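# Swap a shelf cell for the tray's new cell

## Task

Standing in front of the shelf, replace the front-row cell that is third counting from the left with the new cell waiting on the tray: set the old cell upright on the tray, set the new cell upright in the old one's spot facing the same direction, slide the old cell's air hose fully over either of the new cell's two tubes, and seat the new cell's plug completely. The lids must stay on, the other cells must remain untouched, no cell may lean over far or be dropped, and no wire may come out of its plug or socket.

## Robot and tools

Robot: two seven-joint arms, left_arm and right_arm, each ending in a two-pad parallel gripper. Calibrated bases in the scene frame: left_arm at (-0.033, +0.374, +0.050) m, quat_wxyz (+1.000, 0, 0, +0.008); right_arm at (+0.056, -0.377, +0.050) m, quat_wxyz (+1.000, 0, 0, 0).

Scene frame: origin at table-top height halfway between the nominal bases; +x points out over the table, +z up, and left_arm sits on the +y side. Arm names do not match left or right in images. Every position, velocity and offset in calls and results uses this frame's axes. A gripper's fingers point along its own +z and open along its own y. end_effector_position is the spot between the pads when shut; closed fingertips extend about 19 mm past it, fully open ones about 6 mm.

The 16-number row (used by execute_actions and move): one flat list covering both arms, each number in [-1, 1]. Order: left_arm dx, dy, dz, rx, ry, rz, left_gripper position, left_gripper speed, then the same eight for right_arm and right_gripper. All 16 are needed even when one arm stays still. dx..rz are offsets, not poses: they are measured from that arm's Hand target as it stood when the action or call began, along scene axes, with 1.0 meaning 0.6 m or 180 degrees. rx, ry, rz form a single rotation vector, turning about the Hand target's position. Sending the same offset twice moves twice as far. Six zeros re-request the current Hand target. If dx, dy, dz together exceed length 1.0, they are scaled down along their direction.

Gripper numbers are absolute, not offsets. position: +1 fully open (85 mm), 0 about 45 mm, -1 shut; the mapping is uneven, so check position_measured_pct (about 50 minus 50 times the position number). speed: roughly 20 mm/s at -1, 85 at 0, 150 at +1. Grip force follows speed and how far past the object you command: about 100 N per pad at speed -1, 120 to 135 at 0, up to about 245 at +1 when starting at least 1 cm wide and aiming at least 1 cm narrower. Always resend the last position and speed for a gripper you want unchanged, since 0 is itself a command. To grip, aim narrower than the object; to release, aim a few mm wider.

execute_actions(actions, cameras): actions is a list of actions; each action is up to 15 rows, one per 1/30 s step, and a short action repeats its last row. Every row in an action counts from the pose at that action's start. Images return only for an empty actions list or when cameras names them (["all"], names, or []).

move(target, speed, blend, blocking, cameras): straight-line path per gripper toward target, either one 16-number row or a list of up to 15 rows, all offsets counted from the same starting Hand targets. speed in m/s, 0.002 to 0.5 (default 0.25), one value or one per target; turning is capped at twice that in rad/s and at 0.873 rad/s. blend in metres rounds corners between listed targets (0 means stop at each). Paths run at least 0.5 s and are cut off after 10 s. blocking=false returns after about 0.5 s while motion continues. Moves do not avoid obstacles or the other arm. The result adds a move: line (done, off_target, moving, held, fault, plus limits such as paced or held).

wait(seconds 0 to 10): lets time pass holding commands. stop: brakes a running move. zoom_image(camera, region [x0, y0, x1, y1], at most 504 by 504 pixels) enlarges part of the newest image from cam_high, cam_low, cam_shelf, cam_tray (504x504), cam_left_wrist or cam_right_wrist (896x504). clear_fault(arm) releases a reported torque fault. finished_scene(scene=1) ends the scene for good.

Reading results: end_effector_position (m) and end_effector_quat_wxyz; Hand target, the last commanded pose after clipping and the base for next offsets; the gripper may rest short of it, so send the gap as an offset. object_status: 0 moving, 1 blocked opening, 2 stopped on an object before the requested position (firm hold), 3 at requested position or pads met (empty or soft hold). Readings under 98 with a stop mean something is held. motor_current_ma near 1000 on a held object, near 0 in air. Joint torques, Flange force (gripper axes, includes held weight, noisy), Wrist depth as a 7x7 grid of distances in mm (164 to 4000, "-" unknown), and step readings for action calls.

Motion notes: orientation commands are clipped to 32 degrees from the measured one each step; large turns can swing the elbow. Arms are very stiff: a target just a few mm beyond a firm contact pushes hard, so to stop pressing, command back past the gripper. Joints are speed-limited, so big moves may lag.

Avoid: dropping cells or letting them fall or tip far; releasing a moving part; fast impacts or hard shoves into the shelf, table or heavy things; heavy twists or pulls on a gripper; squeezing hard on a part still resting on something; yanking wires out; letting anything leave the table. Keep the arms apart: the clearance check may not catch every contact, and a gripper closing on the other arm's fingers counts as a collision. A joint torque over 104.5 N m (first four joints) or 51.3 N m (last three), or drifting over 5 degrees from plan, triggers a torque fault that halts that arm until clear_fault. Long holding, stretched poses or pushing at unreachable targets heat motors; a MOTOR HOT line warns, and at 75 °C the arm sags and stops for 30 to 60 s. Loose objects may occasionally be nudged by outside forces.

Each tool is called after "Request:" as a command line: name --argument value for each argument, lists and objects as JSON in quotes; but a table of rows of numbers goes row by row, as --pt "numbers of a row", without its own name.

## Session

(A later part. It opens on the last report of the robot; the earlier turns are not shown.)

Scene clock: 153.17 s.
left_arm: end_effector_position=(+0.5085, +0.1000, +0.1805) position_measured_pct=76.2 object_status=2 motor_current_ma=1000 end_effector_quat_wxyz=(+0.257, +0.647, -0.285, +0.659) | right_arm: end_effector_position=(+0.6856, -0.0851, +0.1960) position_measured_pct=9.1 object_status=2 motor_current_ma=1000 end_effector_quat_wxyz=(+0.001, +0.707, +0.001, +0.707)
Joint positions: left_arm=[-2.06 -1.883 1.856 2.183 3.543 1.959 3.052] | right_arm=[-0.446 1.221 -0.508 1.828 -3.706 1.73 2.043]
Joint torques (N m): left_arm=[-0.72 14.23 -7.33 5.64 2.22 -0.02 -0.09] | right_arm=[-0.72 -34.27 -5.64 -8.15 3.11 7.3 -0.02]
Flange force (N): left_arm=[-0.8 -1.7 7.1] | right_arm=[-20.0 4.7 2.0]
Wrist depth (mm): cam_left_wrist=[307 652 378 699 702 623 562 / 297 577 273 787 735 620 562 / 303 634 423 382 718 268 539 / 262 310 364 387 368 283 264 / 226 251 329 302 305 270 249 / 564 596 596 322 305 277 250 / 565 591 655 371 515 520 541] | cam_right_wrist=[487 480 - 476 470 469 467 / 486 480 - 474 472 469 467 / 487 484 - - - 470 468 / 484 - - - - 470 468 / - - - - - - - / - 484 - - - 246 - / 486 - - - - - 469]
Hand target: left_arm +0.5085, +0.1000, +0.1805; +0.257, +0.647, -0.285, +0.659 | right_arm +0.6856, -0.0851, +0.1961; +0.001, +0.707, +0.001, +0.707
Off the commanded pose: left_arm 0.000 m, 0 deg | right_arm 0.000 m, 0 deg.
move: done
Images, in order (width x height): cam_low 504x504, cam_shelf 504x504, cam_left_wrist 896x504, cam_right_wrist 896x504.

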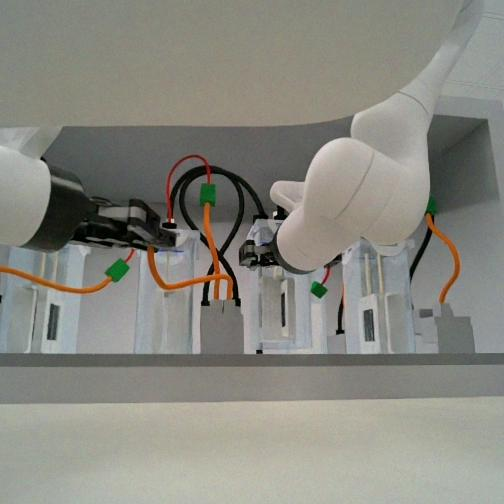

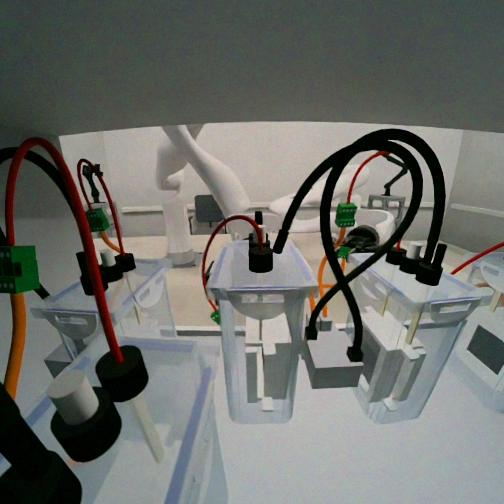

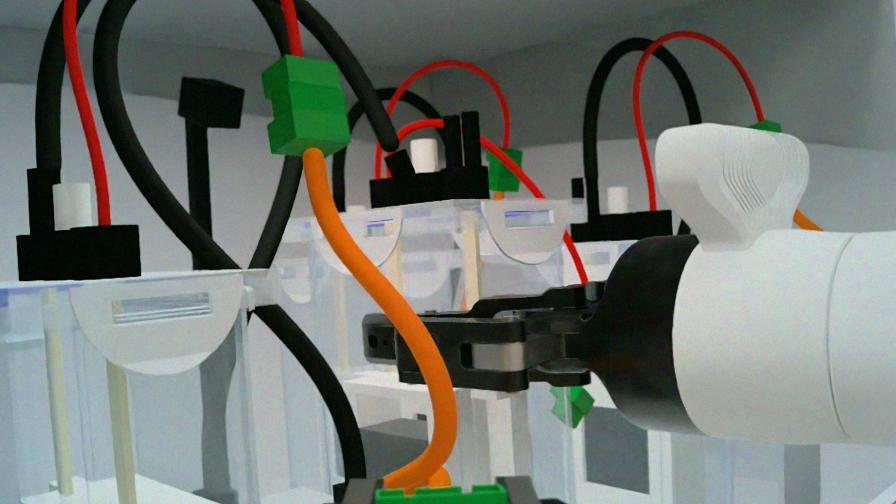

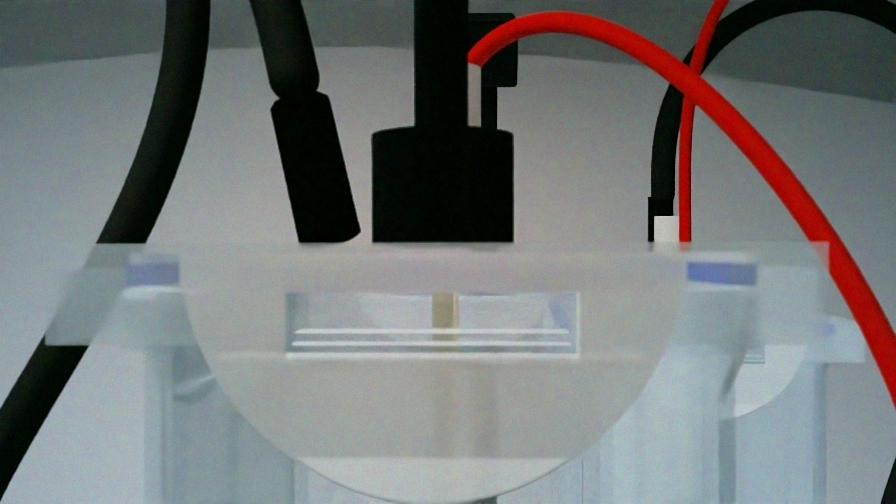

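Request:
move --pt "0 0 0 0 0 0 -0.75 -1 -0.233 -0.02 0.0 0 0 0 0.8 -1" --pt "0 0 0 0 0 0 -0.75 -1 -0.375 -0.37 0.03 0 0 0 0.8 -1" --speed '[0.06,0.1]' --blend '[0.01,0]' --cameras '["all"]'

Scene clock: 160.30 s.
left_arm: end_effector_position=(+0.5085, +0.1000, +0.1805) position_measured_pct=76.2 object_status=2 motor_current_ma=1000 end_effector_quat_wxyz=(+0.257, +0.647, -0.285, +0.659) | right_arm: end_effector_position=(+0.4610, -0.3066, +0.2133) position_measured_pct=9.1 object_status=2 motor_current_ma=1000 end_effector_quat_wxyz=(+0.044, +0.641, -0.041, +0.765)
Joint positions: left_arm=[-2.06 -1.883 1.856 2.183 3.543 1.959 3.052] | right_arm=[-0.955 1.624 -0.021 2.58 -4.645 2.098 0.48]
Joint torques (N m): left_arm=[-0.75 14.25 -7.31 5.6 2.18 -0.02 -0.05] | right_arm=[-0.75 -19.46 4.19 8.37 -6.22 3.82 -0.02]
Flange force (N): left_arm=[-0.9 -1.5 7.1] | right_arm=[-20.3 9.4 7.8]
Wrist depth (mm): cam_left_wrist=[570 639 658 694 705 623 560 / 298 640 271 802 734 614 564 / 304 649 376 823 701 619 557 / 261 596 358 686 516 502 558 / 226 251 348 558 729 623 572 / 564 593 594 569 537 527 556 / 565 595 578 559 539 520 546] | cam_right_wrist=[380 366 386 369 342 272 3418 / 480 481 - 490 342 267 3234 / 594 598 - 609 318 264 3299 / 684 692 - - - 262 3203 / - - - - - - - / - - - - - - - / - - - - - - -]
Hand target: left_arm +0.5085, +0.1000, +0.1805; +0.257, +0.647, -0.285, +0.659 | right_arm +0.4606, -0.3071, +0.2141; +0.001, +0.707, +0.001, +0.707
Off the commanded pose: left_arm 0.000 m, 0 deg | right_arm 0.001 m, 12 deg.
joint sent to its limit (right arm) — joint 4 (elbow), upper limit, where the elbow is as bent as it goes; joint 6 (wrist pitch), upper limit. The joint targets are off in orientation, not in position.
move: off_target (right_arm)

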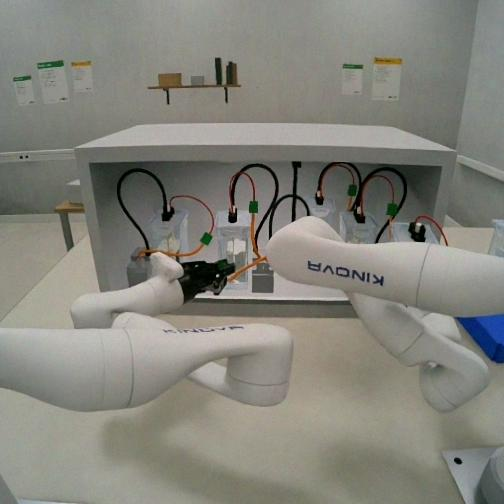

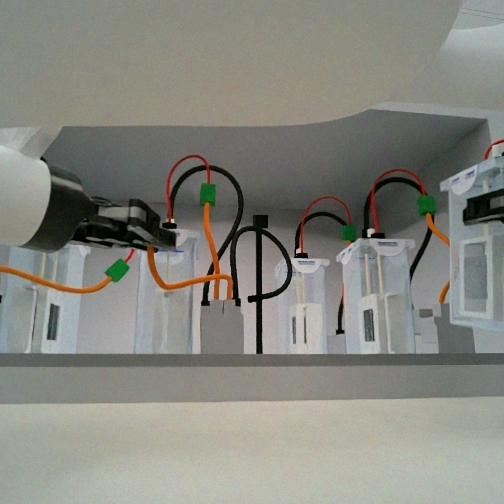

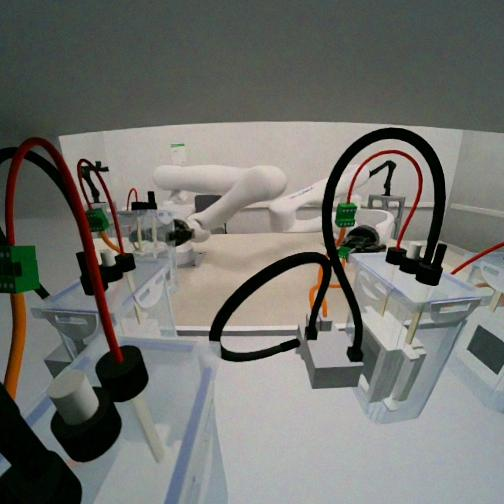

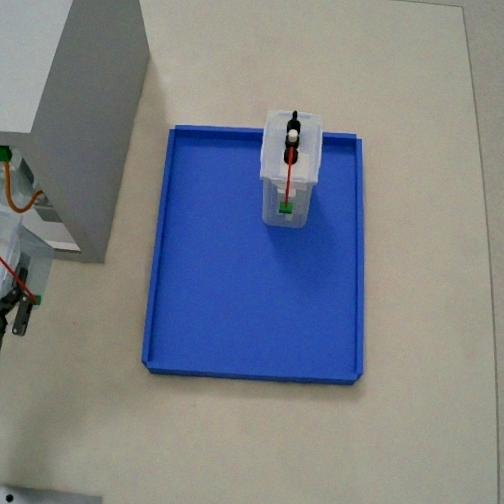

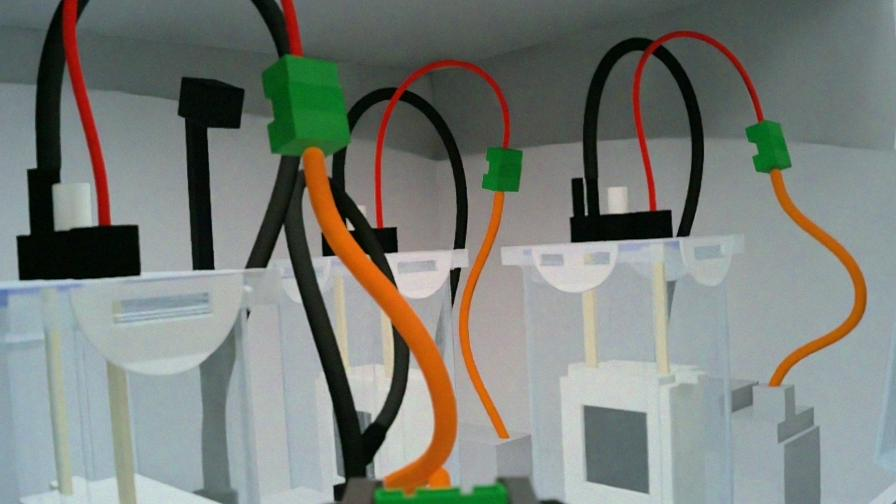

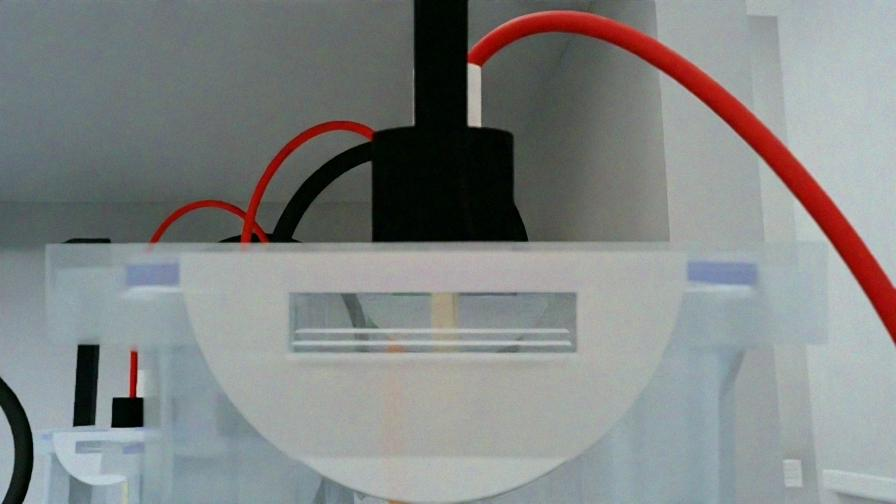

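Request:
move --pt "0 0 0 0 0 0 -0.75 -1 0.035 -0.2 0.0 0 0 0 0.8 -1" --pt "0 0 0 0 0 0 -0.75 -1 0.055 -0.37 0 0 0 0 0.8 -1" --pt "0 0 0 0 0 0 -0.75 -1 0.15 -0.475 0 0 0 0 0.8 -1" --speed '[0.08,0.1,0.1]' --blend '[0.02,0.02,0]' --cameras '["cam_high","cam_tray","cam_right_wrist"]'

Scene clock: 163.33 s.
left_arm: end_effector_position=(+0.5085, +0.1000, +0.1805) position_measured_pct=76.2 object_status=2 motor_current_ma=1000 end_effector_quat_wxyz=(+0.257, +0.647, -0.285, +0.659) | right_arm: end_effector_position=(+0.4792, -0.4185, +0.2135) position_measured_pct=9.1 object_status=2 motor_current_ma=1000 end_effector_quat_wxyz=(-0.011, +0.625, +0.049, +0.779)
Joint positions: left_arm=[-2.06 -1.883 1.856 2.183 3.543 1.959 3.052] | right_arm=[-0.635 2.192 0.693 2.582 -4.546 2.178 -0.297]
Joint torques (N m): left_arm=[-0.75 14.23 -7.32 5.6 2.21 -0.04 -0.08] | right_arm=[23.02 -42.91 12.77 -9.26 8.67 -30.91 0.61]
Flange force (N): left_arm=[-0.8 -1.6 7.0] | right_arm=[36.5 -70.1 -223.1]
Flange force when the fault began (N): right_arm=[113.1 -110.5 -500.6]
Wrist depth (mm): cam_left_wrist=[573 640 659 695 712 624 559 / 298 637 272 804 729 623 564 / 303 644 374 821 702 623 556 / 262 592 359 681 515 503 557 / 226 251 349 555 719 626 570 / 566 594 595 568 536 527 555 / 565 593 583 559 537 520 547] | cam_right_wrist=[384 378 367 247 3603 3527 3453 / 497 460 454 - 178 3565 3471 / 633 599 - - - 3453 3471 / 750 313 - - - 3418 3383 / - - - - - - - / - - - - - - - / 309 - - - - - 3113]
Hand target: left_arm +0.5085, +0.1000, +0.1805; +0.257, +0.647, -0.285, +0.659 | right_arm +0.4792, -0.4185, +0.2135; -0.011, +0.625, +0.049, +0.779 (not the last commanded pose)
Tool commands: left_gripper/position=-0.75 left_gripper/speed=-1.0 right_gripper/position=+0.803922 right_gripper/speed=-1.0
Off the commanded pose: left_arm 0.000 m, 0 deg | right_arm 0.188 m, 14 deg.
TORQUE FAULT: joint 6 (wrist pitch) of the right arm strayed more than 5 degrees from its planned motion, and that arm stopped. A torque fault puts only its own arm into a fault stop. That arm's remaining commands of this call were not run. That arm may still press on what stopped it. That arm is still stopped at the end of this call. While its stop runs, that arm, its gripper or tool too, takes no new command.
CLEAR FAULT: the right arm stays stopped (ARMSTATE_IN_FAULT) until you call clear_fault(arm="right_arm").
TORQUE WARNING: the torque sensor of joint 6 (wrist pitch) of the right arm reached its warning level (29.4 N m).
move: fault (right_arm); path passed 1 of 3 targets
Images, in order (width x height): cam_high 504x504, cam_tray 504x504, cam_right_wrist 896x504.

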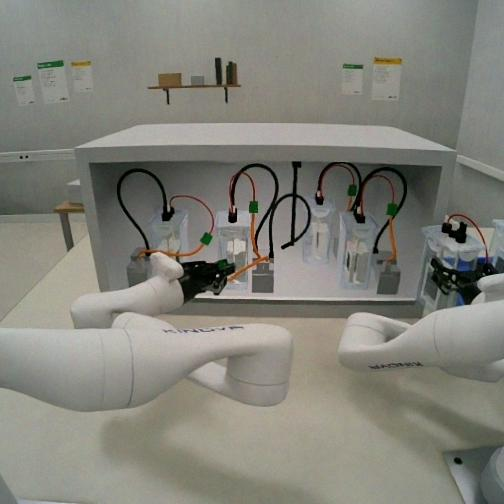

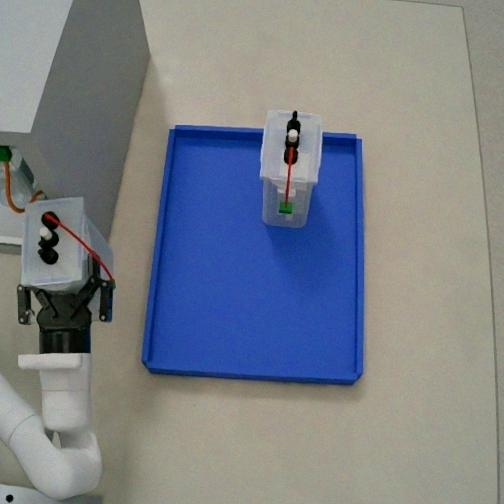

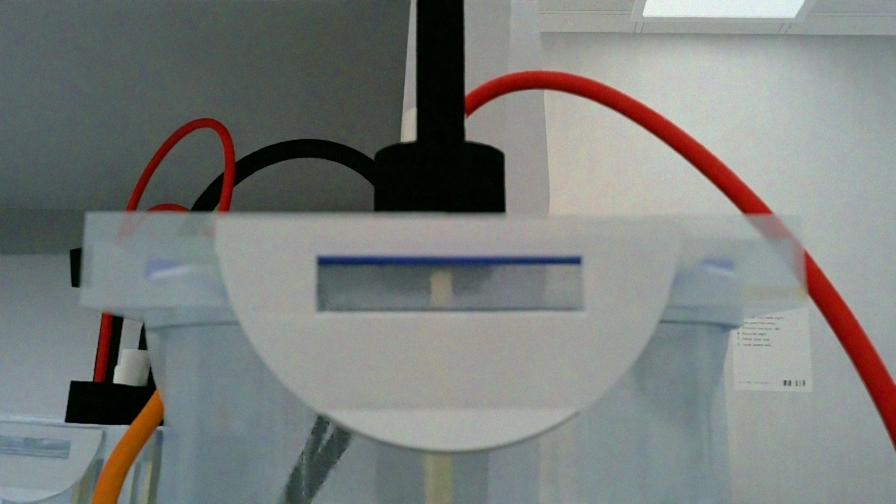

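Request:
clear_fault --arm "right_arm" --cameras '["all"]'

Scene clock: 164.60 s.
left_arm: end_effector_position=(+0.5085, +0.1000, +0.1805) position_measured_pct=76.2 object_status=2 motor_current_ma=1000 end_effector_quat_wxyz=(+0.257, +0.647, -0.285, +0.659) | right_arm: end_effector_position=(+0.4792, -0.4185, +0.2135) position_measured_pct=9.1 object_status=2 motor_current_ma=1000 end_effector_quat_wxyz=(-0.011, +0.625, +0.049, +0.779)
Joint positions: left_arm=[-2.06 -1.883 1.856 2.183 3.543 1.959 3.052] | right_arm=[-0.635 2.192 0.693 2.582 -4.546 2.178 -0.297]
Joint torques (N m): left_arm=[-0.74 14.2 -7.33 5.63 2.19 -0.03 -0.07] | right_arm=[23.04 -42.96 12.76 -9.26 8.65 -30.95 0.57]
Flange force (N): left_arm=[-0.9 -1.6 7.1] | right_arm=[36.4 -70.1 -223.0]
Wrist depth (mm): cam_left_wrist=[570 636 658 696 709 623 561 / 297 642 272 805 731 619 565 / 304 647 373 823 705 621 557 / 261 596 360 686 515 504 559 / 226 251 350 560 729 625 571 / 565 598 596 569 539 526 553 / 563 593 581 555 540 520 548] | cam_right_wrist=[386 376 368 247 3546 3584 3471 / 497 459 454 - 178 3508 3471 / 628 600 - - - 3471 3366 / 746 313 - - - 3435 3383 / - - - - - - - / - - - - - - - / 308 - - - - - 3250]
Hand target: left_arm +0.5085, +0.1000, +0.1805; +0.257, +0.647, -0.285, +0.659 | right_arm +0.4792, -0.4185, +0.2135; -0.011, +0.625, +0.049, +0.779 (not the last commanded pose)
Tool commands: left_gripper/position=-0.75 left_gripper/speed=-1.0 right_gripper/position=+0.803922 right_gripper/speed=-1.0
Off the commanded pose: left_arm 0.000 m, 0 deg | right_arm 0.188 m, 14 deg.
TORQUE FAULT, CONTINUED: the right arm's stop, for the torque fault of joint 6 (wrist pitch) that an earlier result reported, is over. The call counts as one of the actions that you can send in this scene. That arm's target is now where it stood when the stop ended, not its last command. That arm's gripper keeps its grip as last carried out, and that arm accepts commands again: back off and push less far.
CLEAR FAULT: your call cleared the right arm's torque fault.
TORQUE WARNING: the torque sensor of joint 6 (wrist pitch) of the right arm reached its warning level (29.4 N m).

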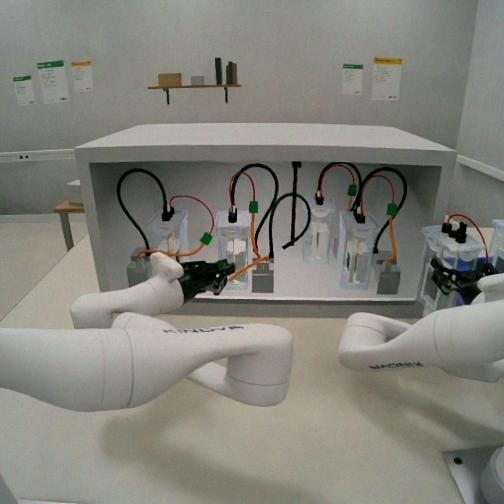

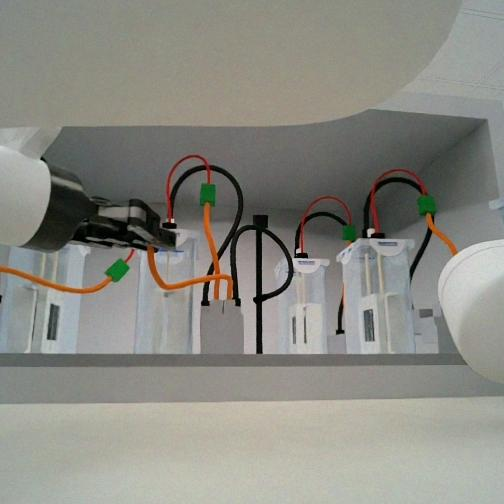

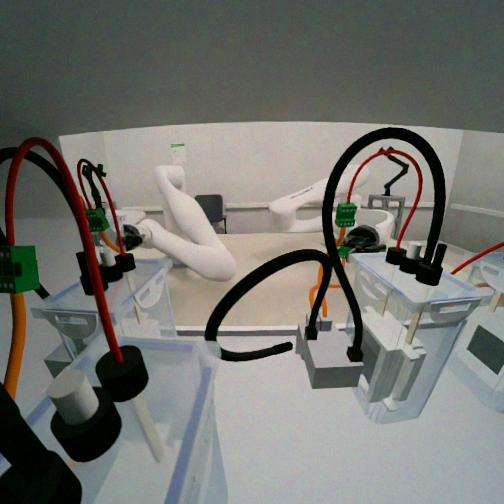

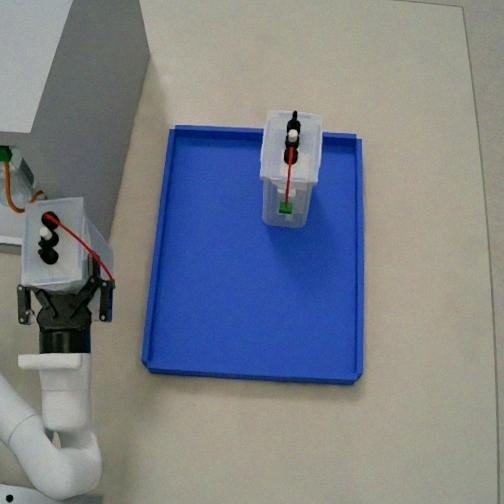

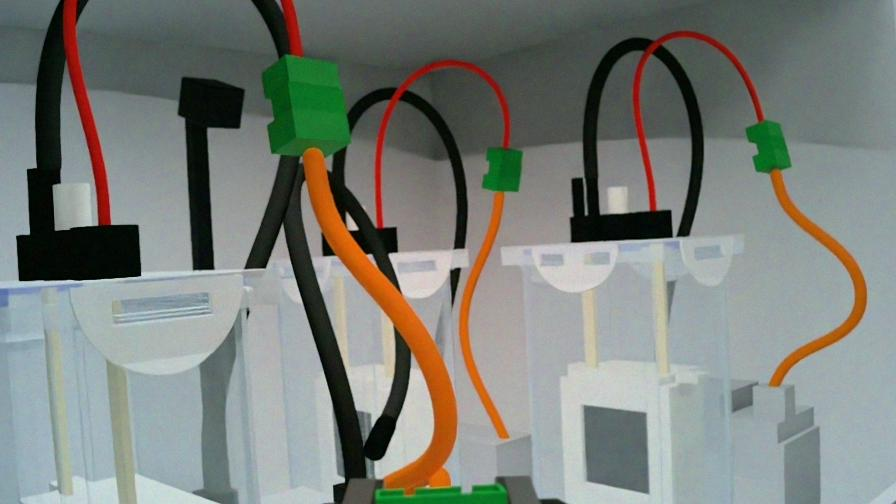

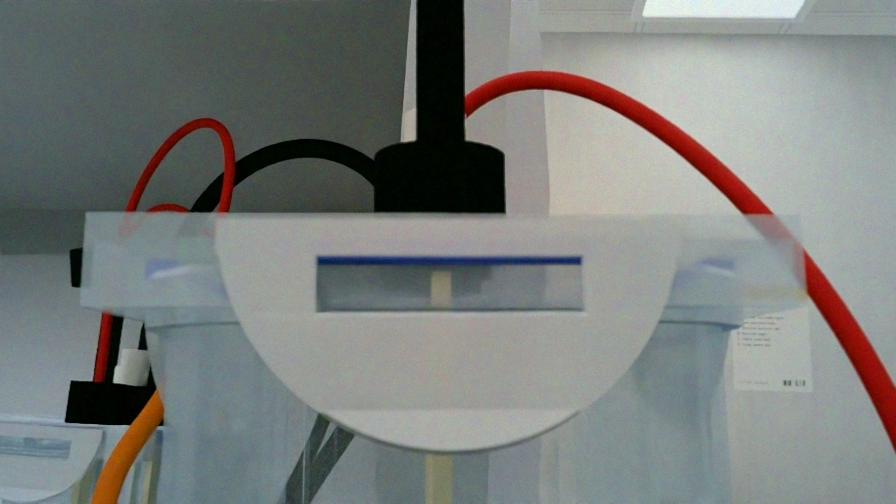

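Request:
move --target '[0,0,0,0,0,0,-0.75,-1,-0.02,-0.06,-0.02,0,0,0.06,0.8,-1]' --speed 0.05 --cameras '["cam_high","cam_tray","cam_right_wrist"]'

Scene clock: 167.93 s.
left_arm: end_effector_position=(+0.5085, +0.1000, +0.1805) position_measured_pct=76.2 object_status=2 motor_current_ma=1000 end_effector_quat_wxyz=(+0.257, +0.647, -0.285, +0.659) | right_arm: end_effector_position=(+0.4680, -0.4540, +0.2016) position_measured_pct=9.1 object_status=2 motor_current_ma=1000 end_effector_quat_wxyz=(-0.014, +0.592, +0.011, +0.806)
Joint positions: left_arm=[-2.06 -1.883 1.856 2.183 3.543 1.959 3.052] | right_arm=[-0.625 2.251 0.642 2.471 -4.647 2.098 -0.315]
Joint torques (N m): left_arm=[-0.75 14.21 -7.3 5.61 2.19 -0.02 -0.07] | right_arm=[-0.71 -15.76 4.47 8.74 -6.51 -2.45 0.01]
Flange force (N): left_arm=[-0.8 -1.6 7.1] | right_arm=[-9.3 16.8 3.8]
Wrist depth (mm): cam_left_wrist=[573 638 658 696 710 623 559 / 298 640 272 806 731 617 564 / 303 647 373 816 703 622 557 / 262 594 360 684 516 501 560 / 226 251 350 558 727 628 569 / 567 593 594 568 538 527 556 / 564 591 584 556 539 519 546] | cam_right_wrist=[361 349 274 3188 3315 3250 3349 / 426 408 267 3704 3565 3725 3623 / 494 471 260 3684 3603 3643 3684 / 587 631 - 3508 - 3471 3527 / - - - - - - - / 378 - - - - - - / 344 - - 3219 - - 3282]
Hand target: left_arm +0.5085, +0.1000, +0.1805; +0.257, +0.647, -0.285, +0.659 | right_arm +0.4672, -0.4545, +0.2015; -0.085, +0.617, +0.108, +0.775
Off the commanded pose: left_arm 0.000 m, 0 deg | right_arm 0.001 m, 14 deg.
TORQUE WARNING: the torque sensor of joint 6 (wrist pitch) of the right arm reached its warning level (29.4 N m). A warning alone does not stop the arm.
joint sent to its limit (right arm) — joint 2 (shoulder), upper limit; joint 6 (wrist pitch), upper limit. The joint targets are off in orientation, not in position.
move: off_target (right_arm)
Images, in order (width x height): cam_high 504x504, cam_tray 504x504, cam_right_wrist 896x504.

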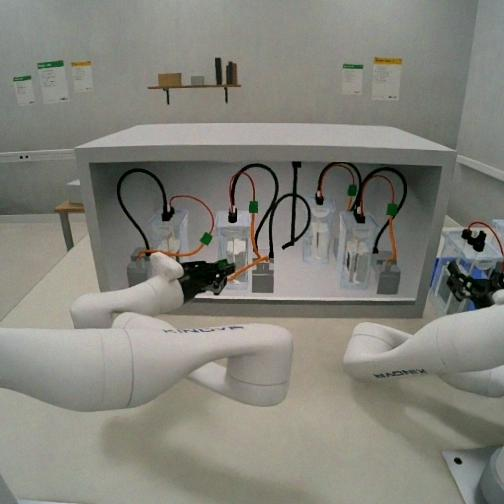

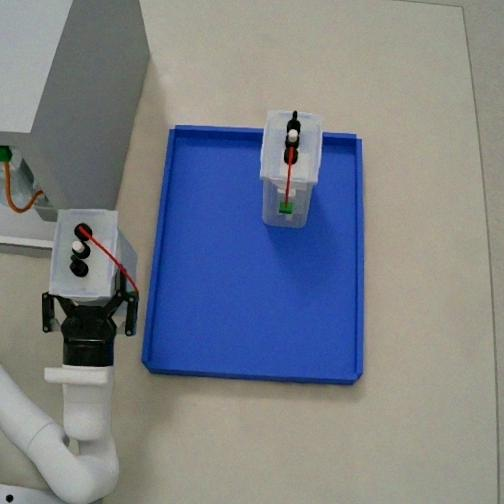

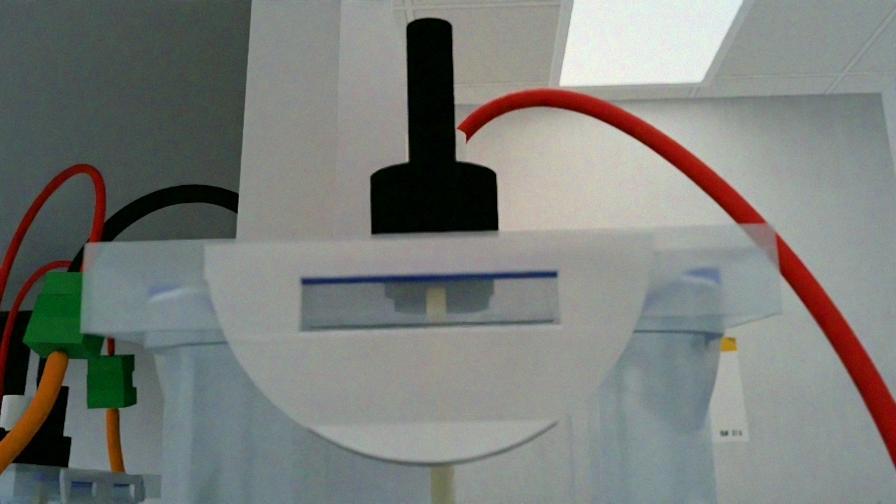

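Request:
move --pt "0 0 0 0 0 0 -0.75 -1 0.04 -0.1925 0.006 0.0194 0.0052 -0.0856 0.8 -1" --pt "0 0 0 0 0 0 -0.75 -1 0.12 -0.2258 0.006 0.0194 0.0052 -0.0856 0.8 -1" --speed '[0.06,0.08]' --blend '[0.02,0]' --cameras '["cam_high","cam_tray","cam_right_wrist"]'

Scene clock: 172.77 s.
left_arm: end_effector_position=(+0.5085, +0.1000, +0.1805) position_measured_pct=76.2 object_status=2 motor_current_ma=1000 end_effector_quat_wxyz=(+0.257, +0.647, -0.285, +0.659) | right_arm: end_effector_position=(+0.5391, -0.5900, +0.2051) position_measured_pct=9.1 object_status=2 motor_current_ma=1000 end_effector_quat_wxyz=(+0.000, +0.630, +0.000, +0.777)
Joint positions: left_arm=[-2.06 -1.883 1.856 2.183 3.543 1.959 3.052] | right_arm=[-0.204 2.228 1.216 2.253 -4.19 2.043 -0.31]
Joint torques (N m): left_arm=[-0.78 14.24 -7.3 5.65 2.21 -0.04 -0.06] | right_arm=[-0.72 -21.11 6.11 7.26 -6.76 -2.44 -0.04]
Flange force (N): left_arm=[-0.9 -1.6 7.2] | right_arm=[-8.7 10.5 0.3]
Wrist depth (mm): cam_left_wrist=[573 644 660 693 711 623 562 / 298 636 271 805 737 619 567 / 304 648 374 822 702 622 555 / 261 597 360 683 515 502 555 / 226 251 349 559 724 623 567 / 566 593 596 570 538 527 555 / 563 595 584 555 538 521 548] | cam_right_wrist=[357 3546 3623 3546 3584 3603 3527 / 356 511 3584 3546 3584 3565 3527 / 355 509 3508 3366 3471 3490 3490 / 354 506 - 3453 - 3366 3418 / - - - - - - - / 331 - - - - - 298 / 330 - - 3250 - 324 267]
Hand target: left_arm +0.5085, +0.1000, +0.1805; +0.257, +0.647, -0.285, +0.659 | right_arm +0.5392, -0.5900, +0.2051; +0.000, +0.630, +0.000, +0.777
Off the commanded pose: left_arm 0.000 m, 0 deg | right_arm 0.000 m, 0 deg.
move: done
Images, in order (width x height): cam_high 504x504, cam_tray 504x504, cam_right_wrist 896x504.

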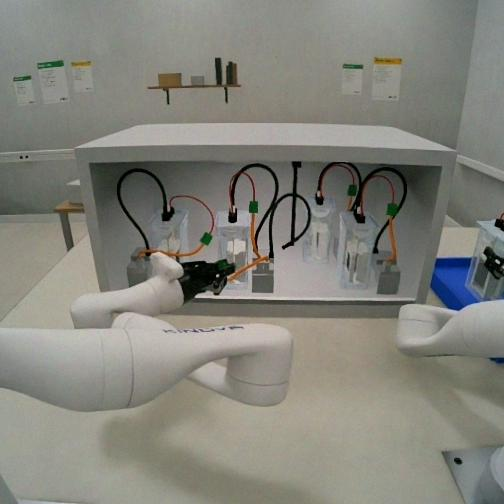

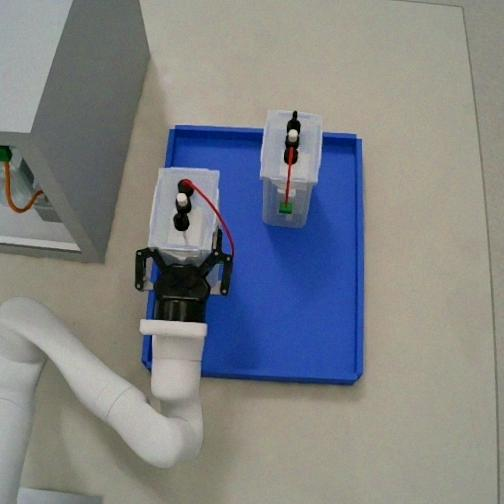

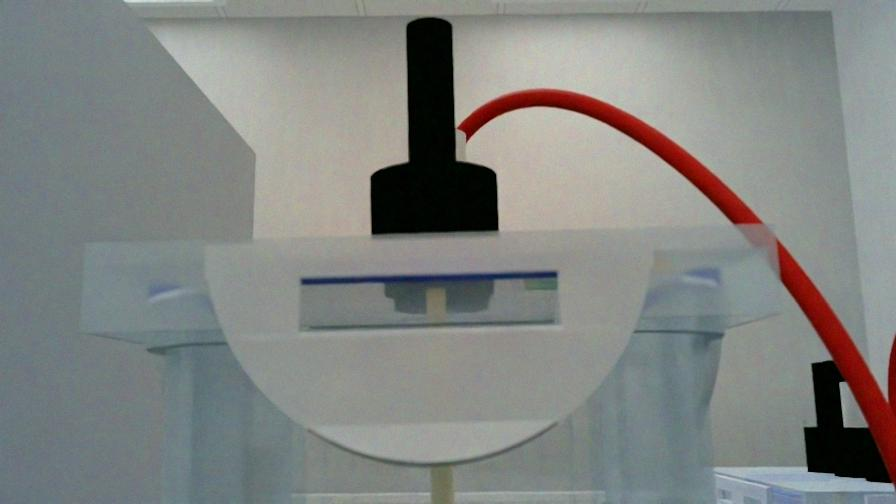

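Request:
move --pt "0 0 0 0 0 0 -0.75 -1 0.21 -0.005 0 0 0 0 0.8 -1" --pt "0 0 0 0 0 0 -0.75 -1 0.21 -0.005 -0.08 0 0 0 0.8 -1" --speed '[0.08,0.06]' --cameras '["cam_high","cam_tray","cam_right_wrist"]'

Scene clock: 176.50 s.
left_arm: end_effector_position=(+0.5085, +0.1000, +0.1805) position_measured_pct=76.2 object_status=2 motor_current_ma=1000 end_effector_quat_wxyz=(+0.257, +0.647, -0.285, +0.659) | right_arm: end_effector_position=(+0.6631, -0.5942, +0.1614) position_measured_pct=9.1 object_status=2 motor_current_ma=1000 end_effector_quat_wxyz=(+0.007, +0.629, +0.002, +0.777)
Joint positions: left_arm=[-2.06 -1.883 1.856 2.183 3.543 1.959 3.052] | right_arm=[-0.318 2.175 1.288 1.91 -4.01 1.687 0.014]
Joint torques (N m): left_arm=[-0.76 14.19 -7.32 5.65 2.19 -0.04 -0.08] | right_arm=[-16.58 44.78 -71.76 -75.32 -9.68 -0.35 -0.22]
Flange force (N): left_arm=[-0.9 -1.6 7.2] | right_arm=[364.6 32.4 35.0]
Wrist depth (mm): cam_left_wrist=[570 638 656 696 711 624 564 / 298 638 272 804 733 620 562 / 303 649 373 821 706 621 557 / 261 594 359 680 514 502 559 / 226 251 349 556 721 627 571 / 566 595 595 567 539 527 555 / 567 595 582 559 540 519 547] | cam_right_wrist=[349 500 3508 3603 3508 3490 3453 / 350 462 3508 3418 3453 3453 3453 / 350 503 - 3349 3299 3332 3418 / 352 465 - 3315 - 3315 3332 / - - - - - - - / 333 - - - - - 225 / 333 - - 3128 - - -]
Hand target: left_arm +0.5085, +0.1000, +0.1805; +0.257, +0.647, -0.285, +0.659 | right_arm +0.6652, -0.5930, +0.1571; +0.000, +0.630, +0.000, +0.777
Off the commanded pose: left_arm 0.000 m, 0 deg | right_arm 0.005 m, 1 deg.
TORQUE WARNING: the torque sensor of joint 4 (elbow) of the right arm reached its warning level (56.7 N m). A warning alone does not stop the arm.
move: off_target (right_arm)
Images, in order (width x height): cam_high 504x504, cam_tray 504x504, cam_right_wrist 896x504.

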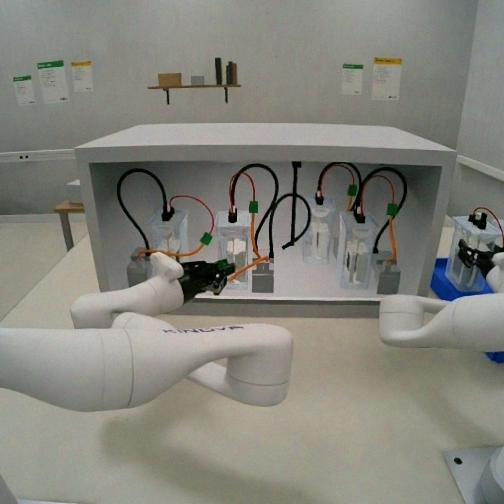

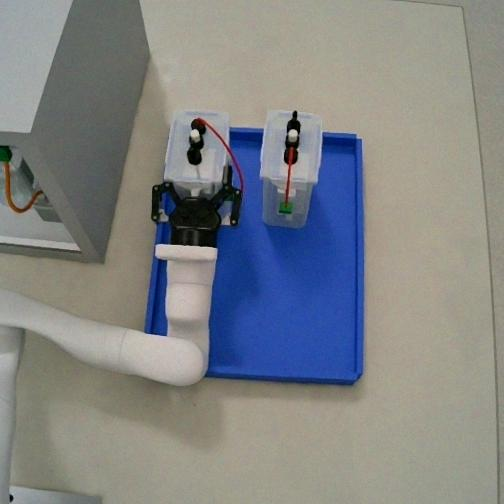

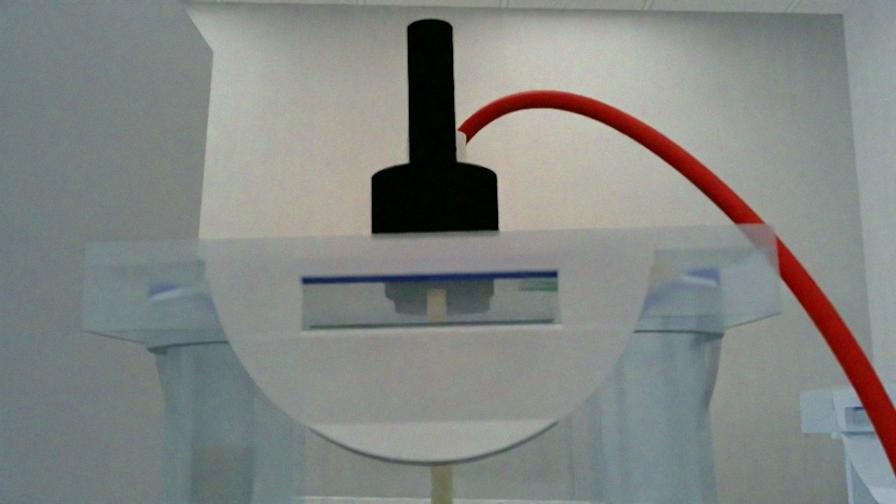

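Request:
move --target '[0,0,0,0,0,0,-0.75,-1,0,0,0.025,0,0,0,0.8,-1]' --speed 0.1 --cameras '["cam_high","cam_tray","cam_right_wrist"]'

Request:
zoom_image --camera "cam_tray" --region '[110, 90, 340, 300]'

Request:
zoom_image --camera "cam_high" --region '[390, 190, 504, 380]'

Scene clock: 177.63 s.
left_arm: end_effector_position=(+0.5085, +0.1000, +0.1805) position_measured_pct=76.2 object_status=2 motor_current_ma=1000 end_effector_quat_wxyz=(+0.257, +0.647, -0.285, +0.659) | right_arm: end_effector_position=(+0.6651, -0.5930, +0.1720) position_measured_pct=9.1 object_status=2 motor_current_ma=1000 end_effector_quat_wxyz=(+0.000, +0.630, +0.000, +0.777)
Joint positions: left_arm=[-2.06 -1.883 1.856 2.183 3.543 1.959 3.052] | right_arm=[-0.313 2.159 1.307 1.925 -3.989 1.694 -0.015]
Joint torques (N m): left_arm=[-0.79 14.21 -7.32 5.61 2.21 -0.03 -0.08] | right_arm=[-0.48 -25.27 8.89 7.78 -7.91 -0.21 0.01]
Flange force (N): left_arm=[-0.8 -1.4 7.1] | right_arm=[-12.0 7.5 0.8]
Wrist depth (mm): cam_left_wrist=[570 638 658 699 705 624 562 / 298 636 272 802 733 623 563 / 303 649 372 830 705 621 558 / 261 593 359 681 516 504 557 / 226 251 349 560 730 624 571 / 568 595 596 568 539 528 554 / 563 593 581 557 536 519 547] | cam_right_wrist=[351 505 3490 3490 3490 3471 3546 / 350 464 3332 3435 3400 3383 3418 / 349 500 - 3400 3349 3366 3349 / 347 458 - 3366 - 3299 3282 / - - - - - - - / - - - - - - 228 / 344 - - 3203 - - -]
Hand target: left_arm +0.5085, +0.1000, +0.1805; +0.257, +0.647, -0.285, +0.659 | right_arm +0.6652, -0.5930, +0.1721; +0.000, +0.629, +0.000, +0.777
Off the commanded pose: left_arm 0.000 m, 0 deg | right_arm 0.000 m, 0 deg.
TORQUE WARNING: the torque sensor of joint 4 (elbow) of the right arm reached its warning level (56.7 N m). A warning alone does not stop the arm.
move: done
Images, in order (width x height): cam_high 504x504, cam_tray 504x504, cam_right_wrist 896x504.

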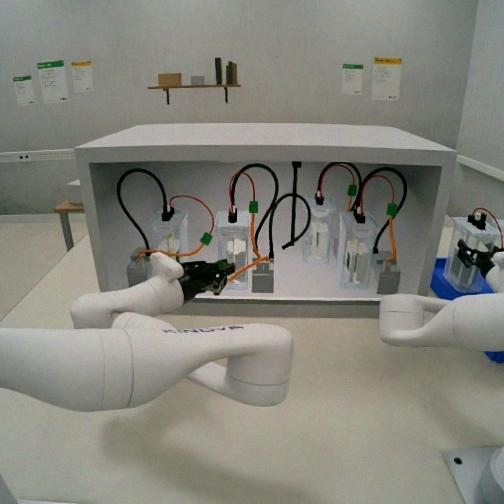

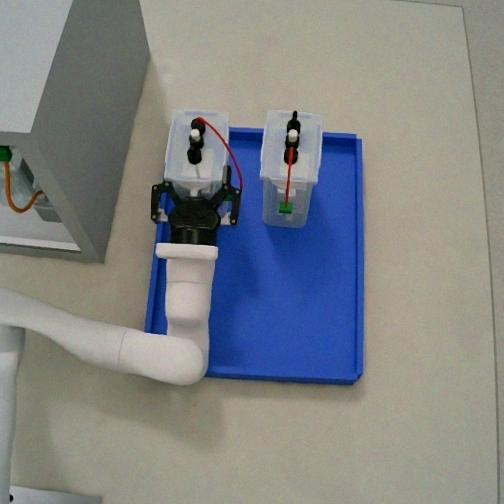

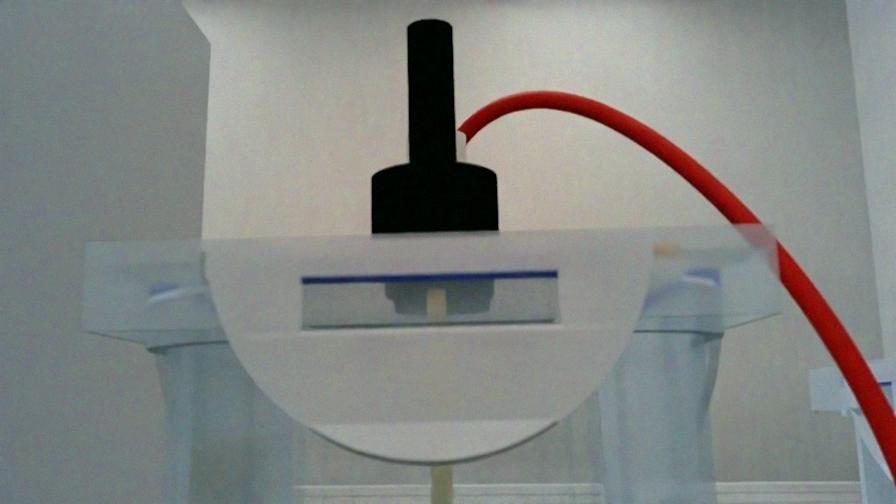

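Scaled by 2.191 from the camera's 504x504 image, which has a finer 720x720 frame.

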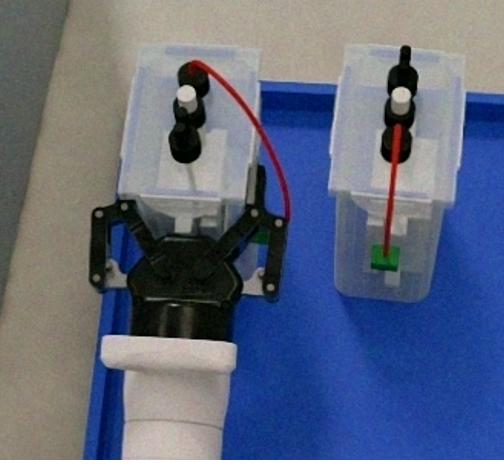

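Scaled by 2.653 from the camera's 504x504 image, which has a finer 720x720 frame.

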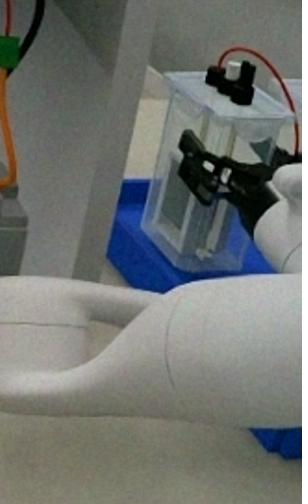

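Request:
move --pt "0 0 0 0 0 0 -0.75 -1 0 0 0.04 0 0 0 0.8 -1" --pt "0 0 0 0 0 0 -0.75 -1 -0.135 0.005 0.04 0 0 0 0.8 -1" --pt "0 0 0 0 0 0 -0.75 -1 -0.135 0.005 -0.02 0 0 0 0.8 -1" --speed '[0.08,0.08,0.04]' --blend 0.015 --cameras '["cam_high","cam_tray","cam_right_wrist"]'

Scene clock: 183.10 s.
left_arm: end_effector_position=(+0.5085, +0.1000, +0.1805) position_measured_pct=76.2 object_status=2 motor_current_ma=1000 end_effector_quat_wxyz=(+0.257, +0.647, -0.285, +0.659) | right_arm: end_effector_position=(+0.5842, -0.5900, +0.1602) position_measured_pct=9.1 object_status=2 motor_current_ma=1000 end_effector_quat_wxyz=(+0.000, +0.629, +0.000, +0.777)
Joint positions: left_arm=[-2.06 -1.883 1.856 2.183 3.543 1.959 3.052] | right_arm=[-0.302 2.248 1.183 2.083 -4.141 1.879 -0.121]
Joint torques (N m): left_arm=[-0.76 14.21 -7.32 5.62 2.19 -0.04 -0.07] | right_arm=[-1.61 -16.37 4.43 5.99 -4.51 -0.07 0.21]
Flange force (N): left_arm=[-0.8 -1.5 7.1] | right_arm=[2.2 12.2 3.7]
Wrist depth (mm): cam_left_wrist=[569 638 656 696 711 624 562 / 297 638 272 811 729 623 564 / 303 651 373 823 702 623 553 / 262 594 358 681 516 505 558 / 226 251 349 558 729 627 570 / 565 597 595 566 538 527 553 / 567 593 584 554 540 519 548] | cam_right_wrist=[352 505 3546 3623 3527 3623 3435 / 350 507 3584 3490 3527 3623 3435 / 351 502 3453 3418 3471 3471 3435 / 350 500 - 3366 - 3366 3315 / - - - - - - - / 327 - - - - - 281 / 346 - - 3157 - - 3219]
Hand target: left_arm +0.5085, +0.1000, +0.1805; +0.257, +0.647, -0.285, +0.659 | right_arm +0.5842, -0.5900, +0.1601; +0.000, +0.630, +0.000, +0.777
Off the commanded pose: left_arm 0.000 m, 0 deg | right_arm 0.000 m, 0 deg.
move: done; blend cut to 0.012 m at target 1
Images, in order (width x height): cam_high 504x504, cam_tray 504x504, cam_right_wrist 896x504.

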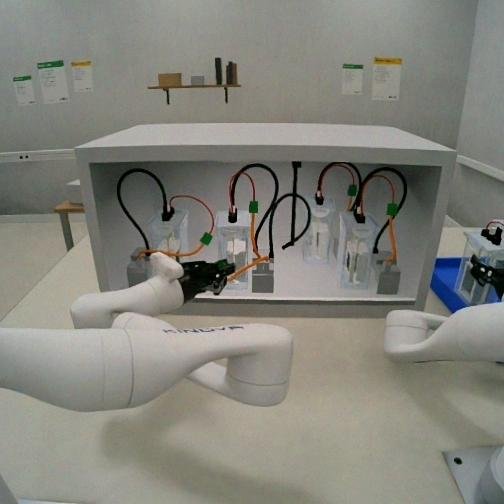

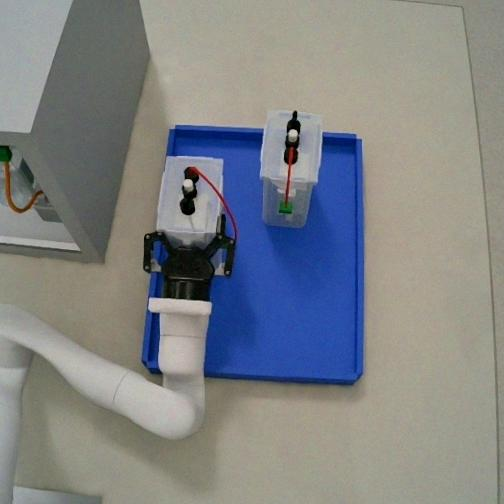

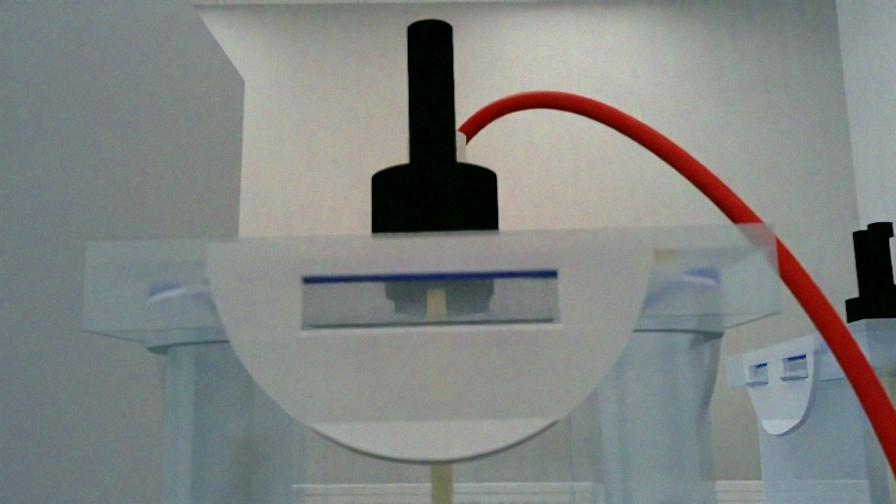

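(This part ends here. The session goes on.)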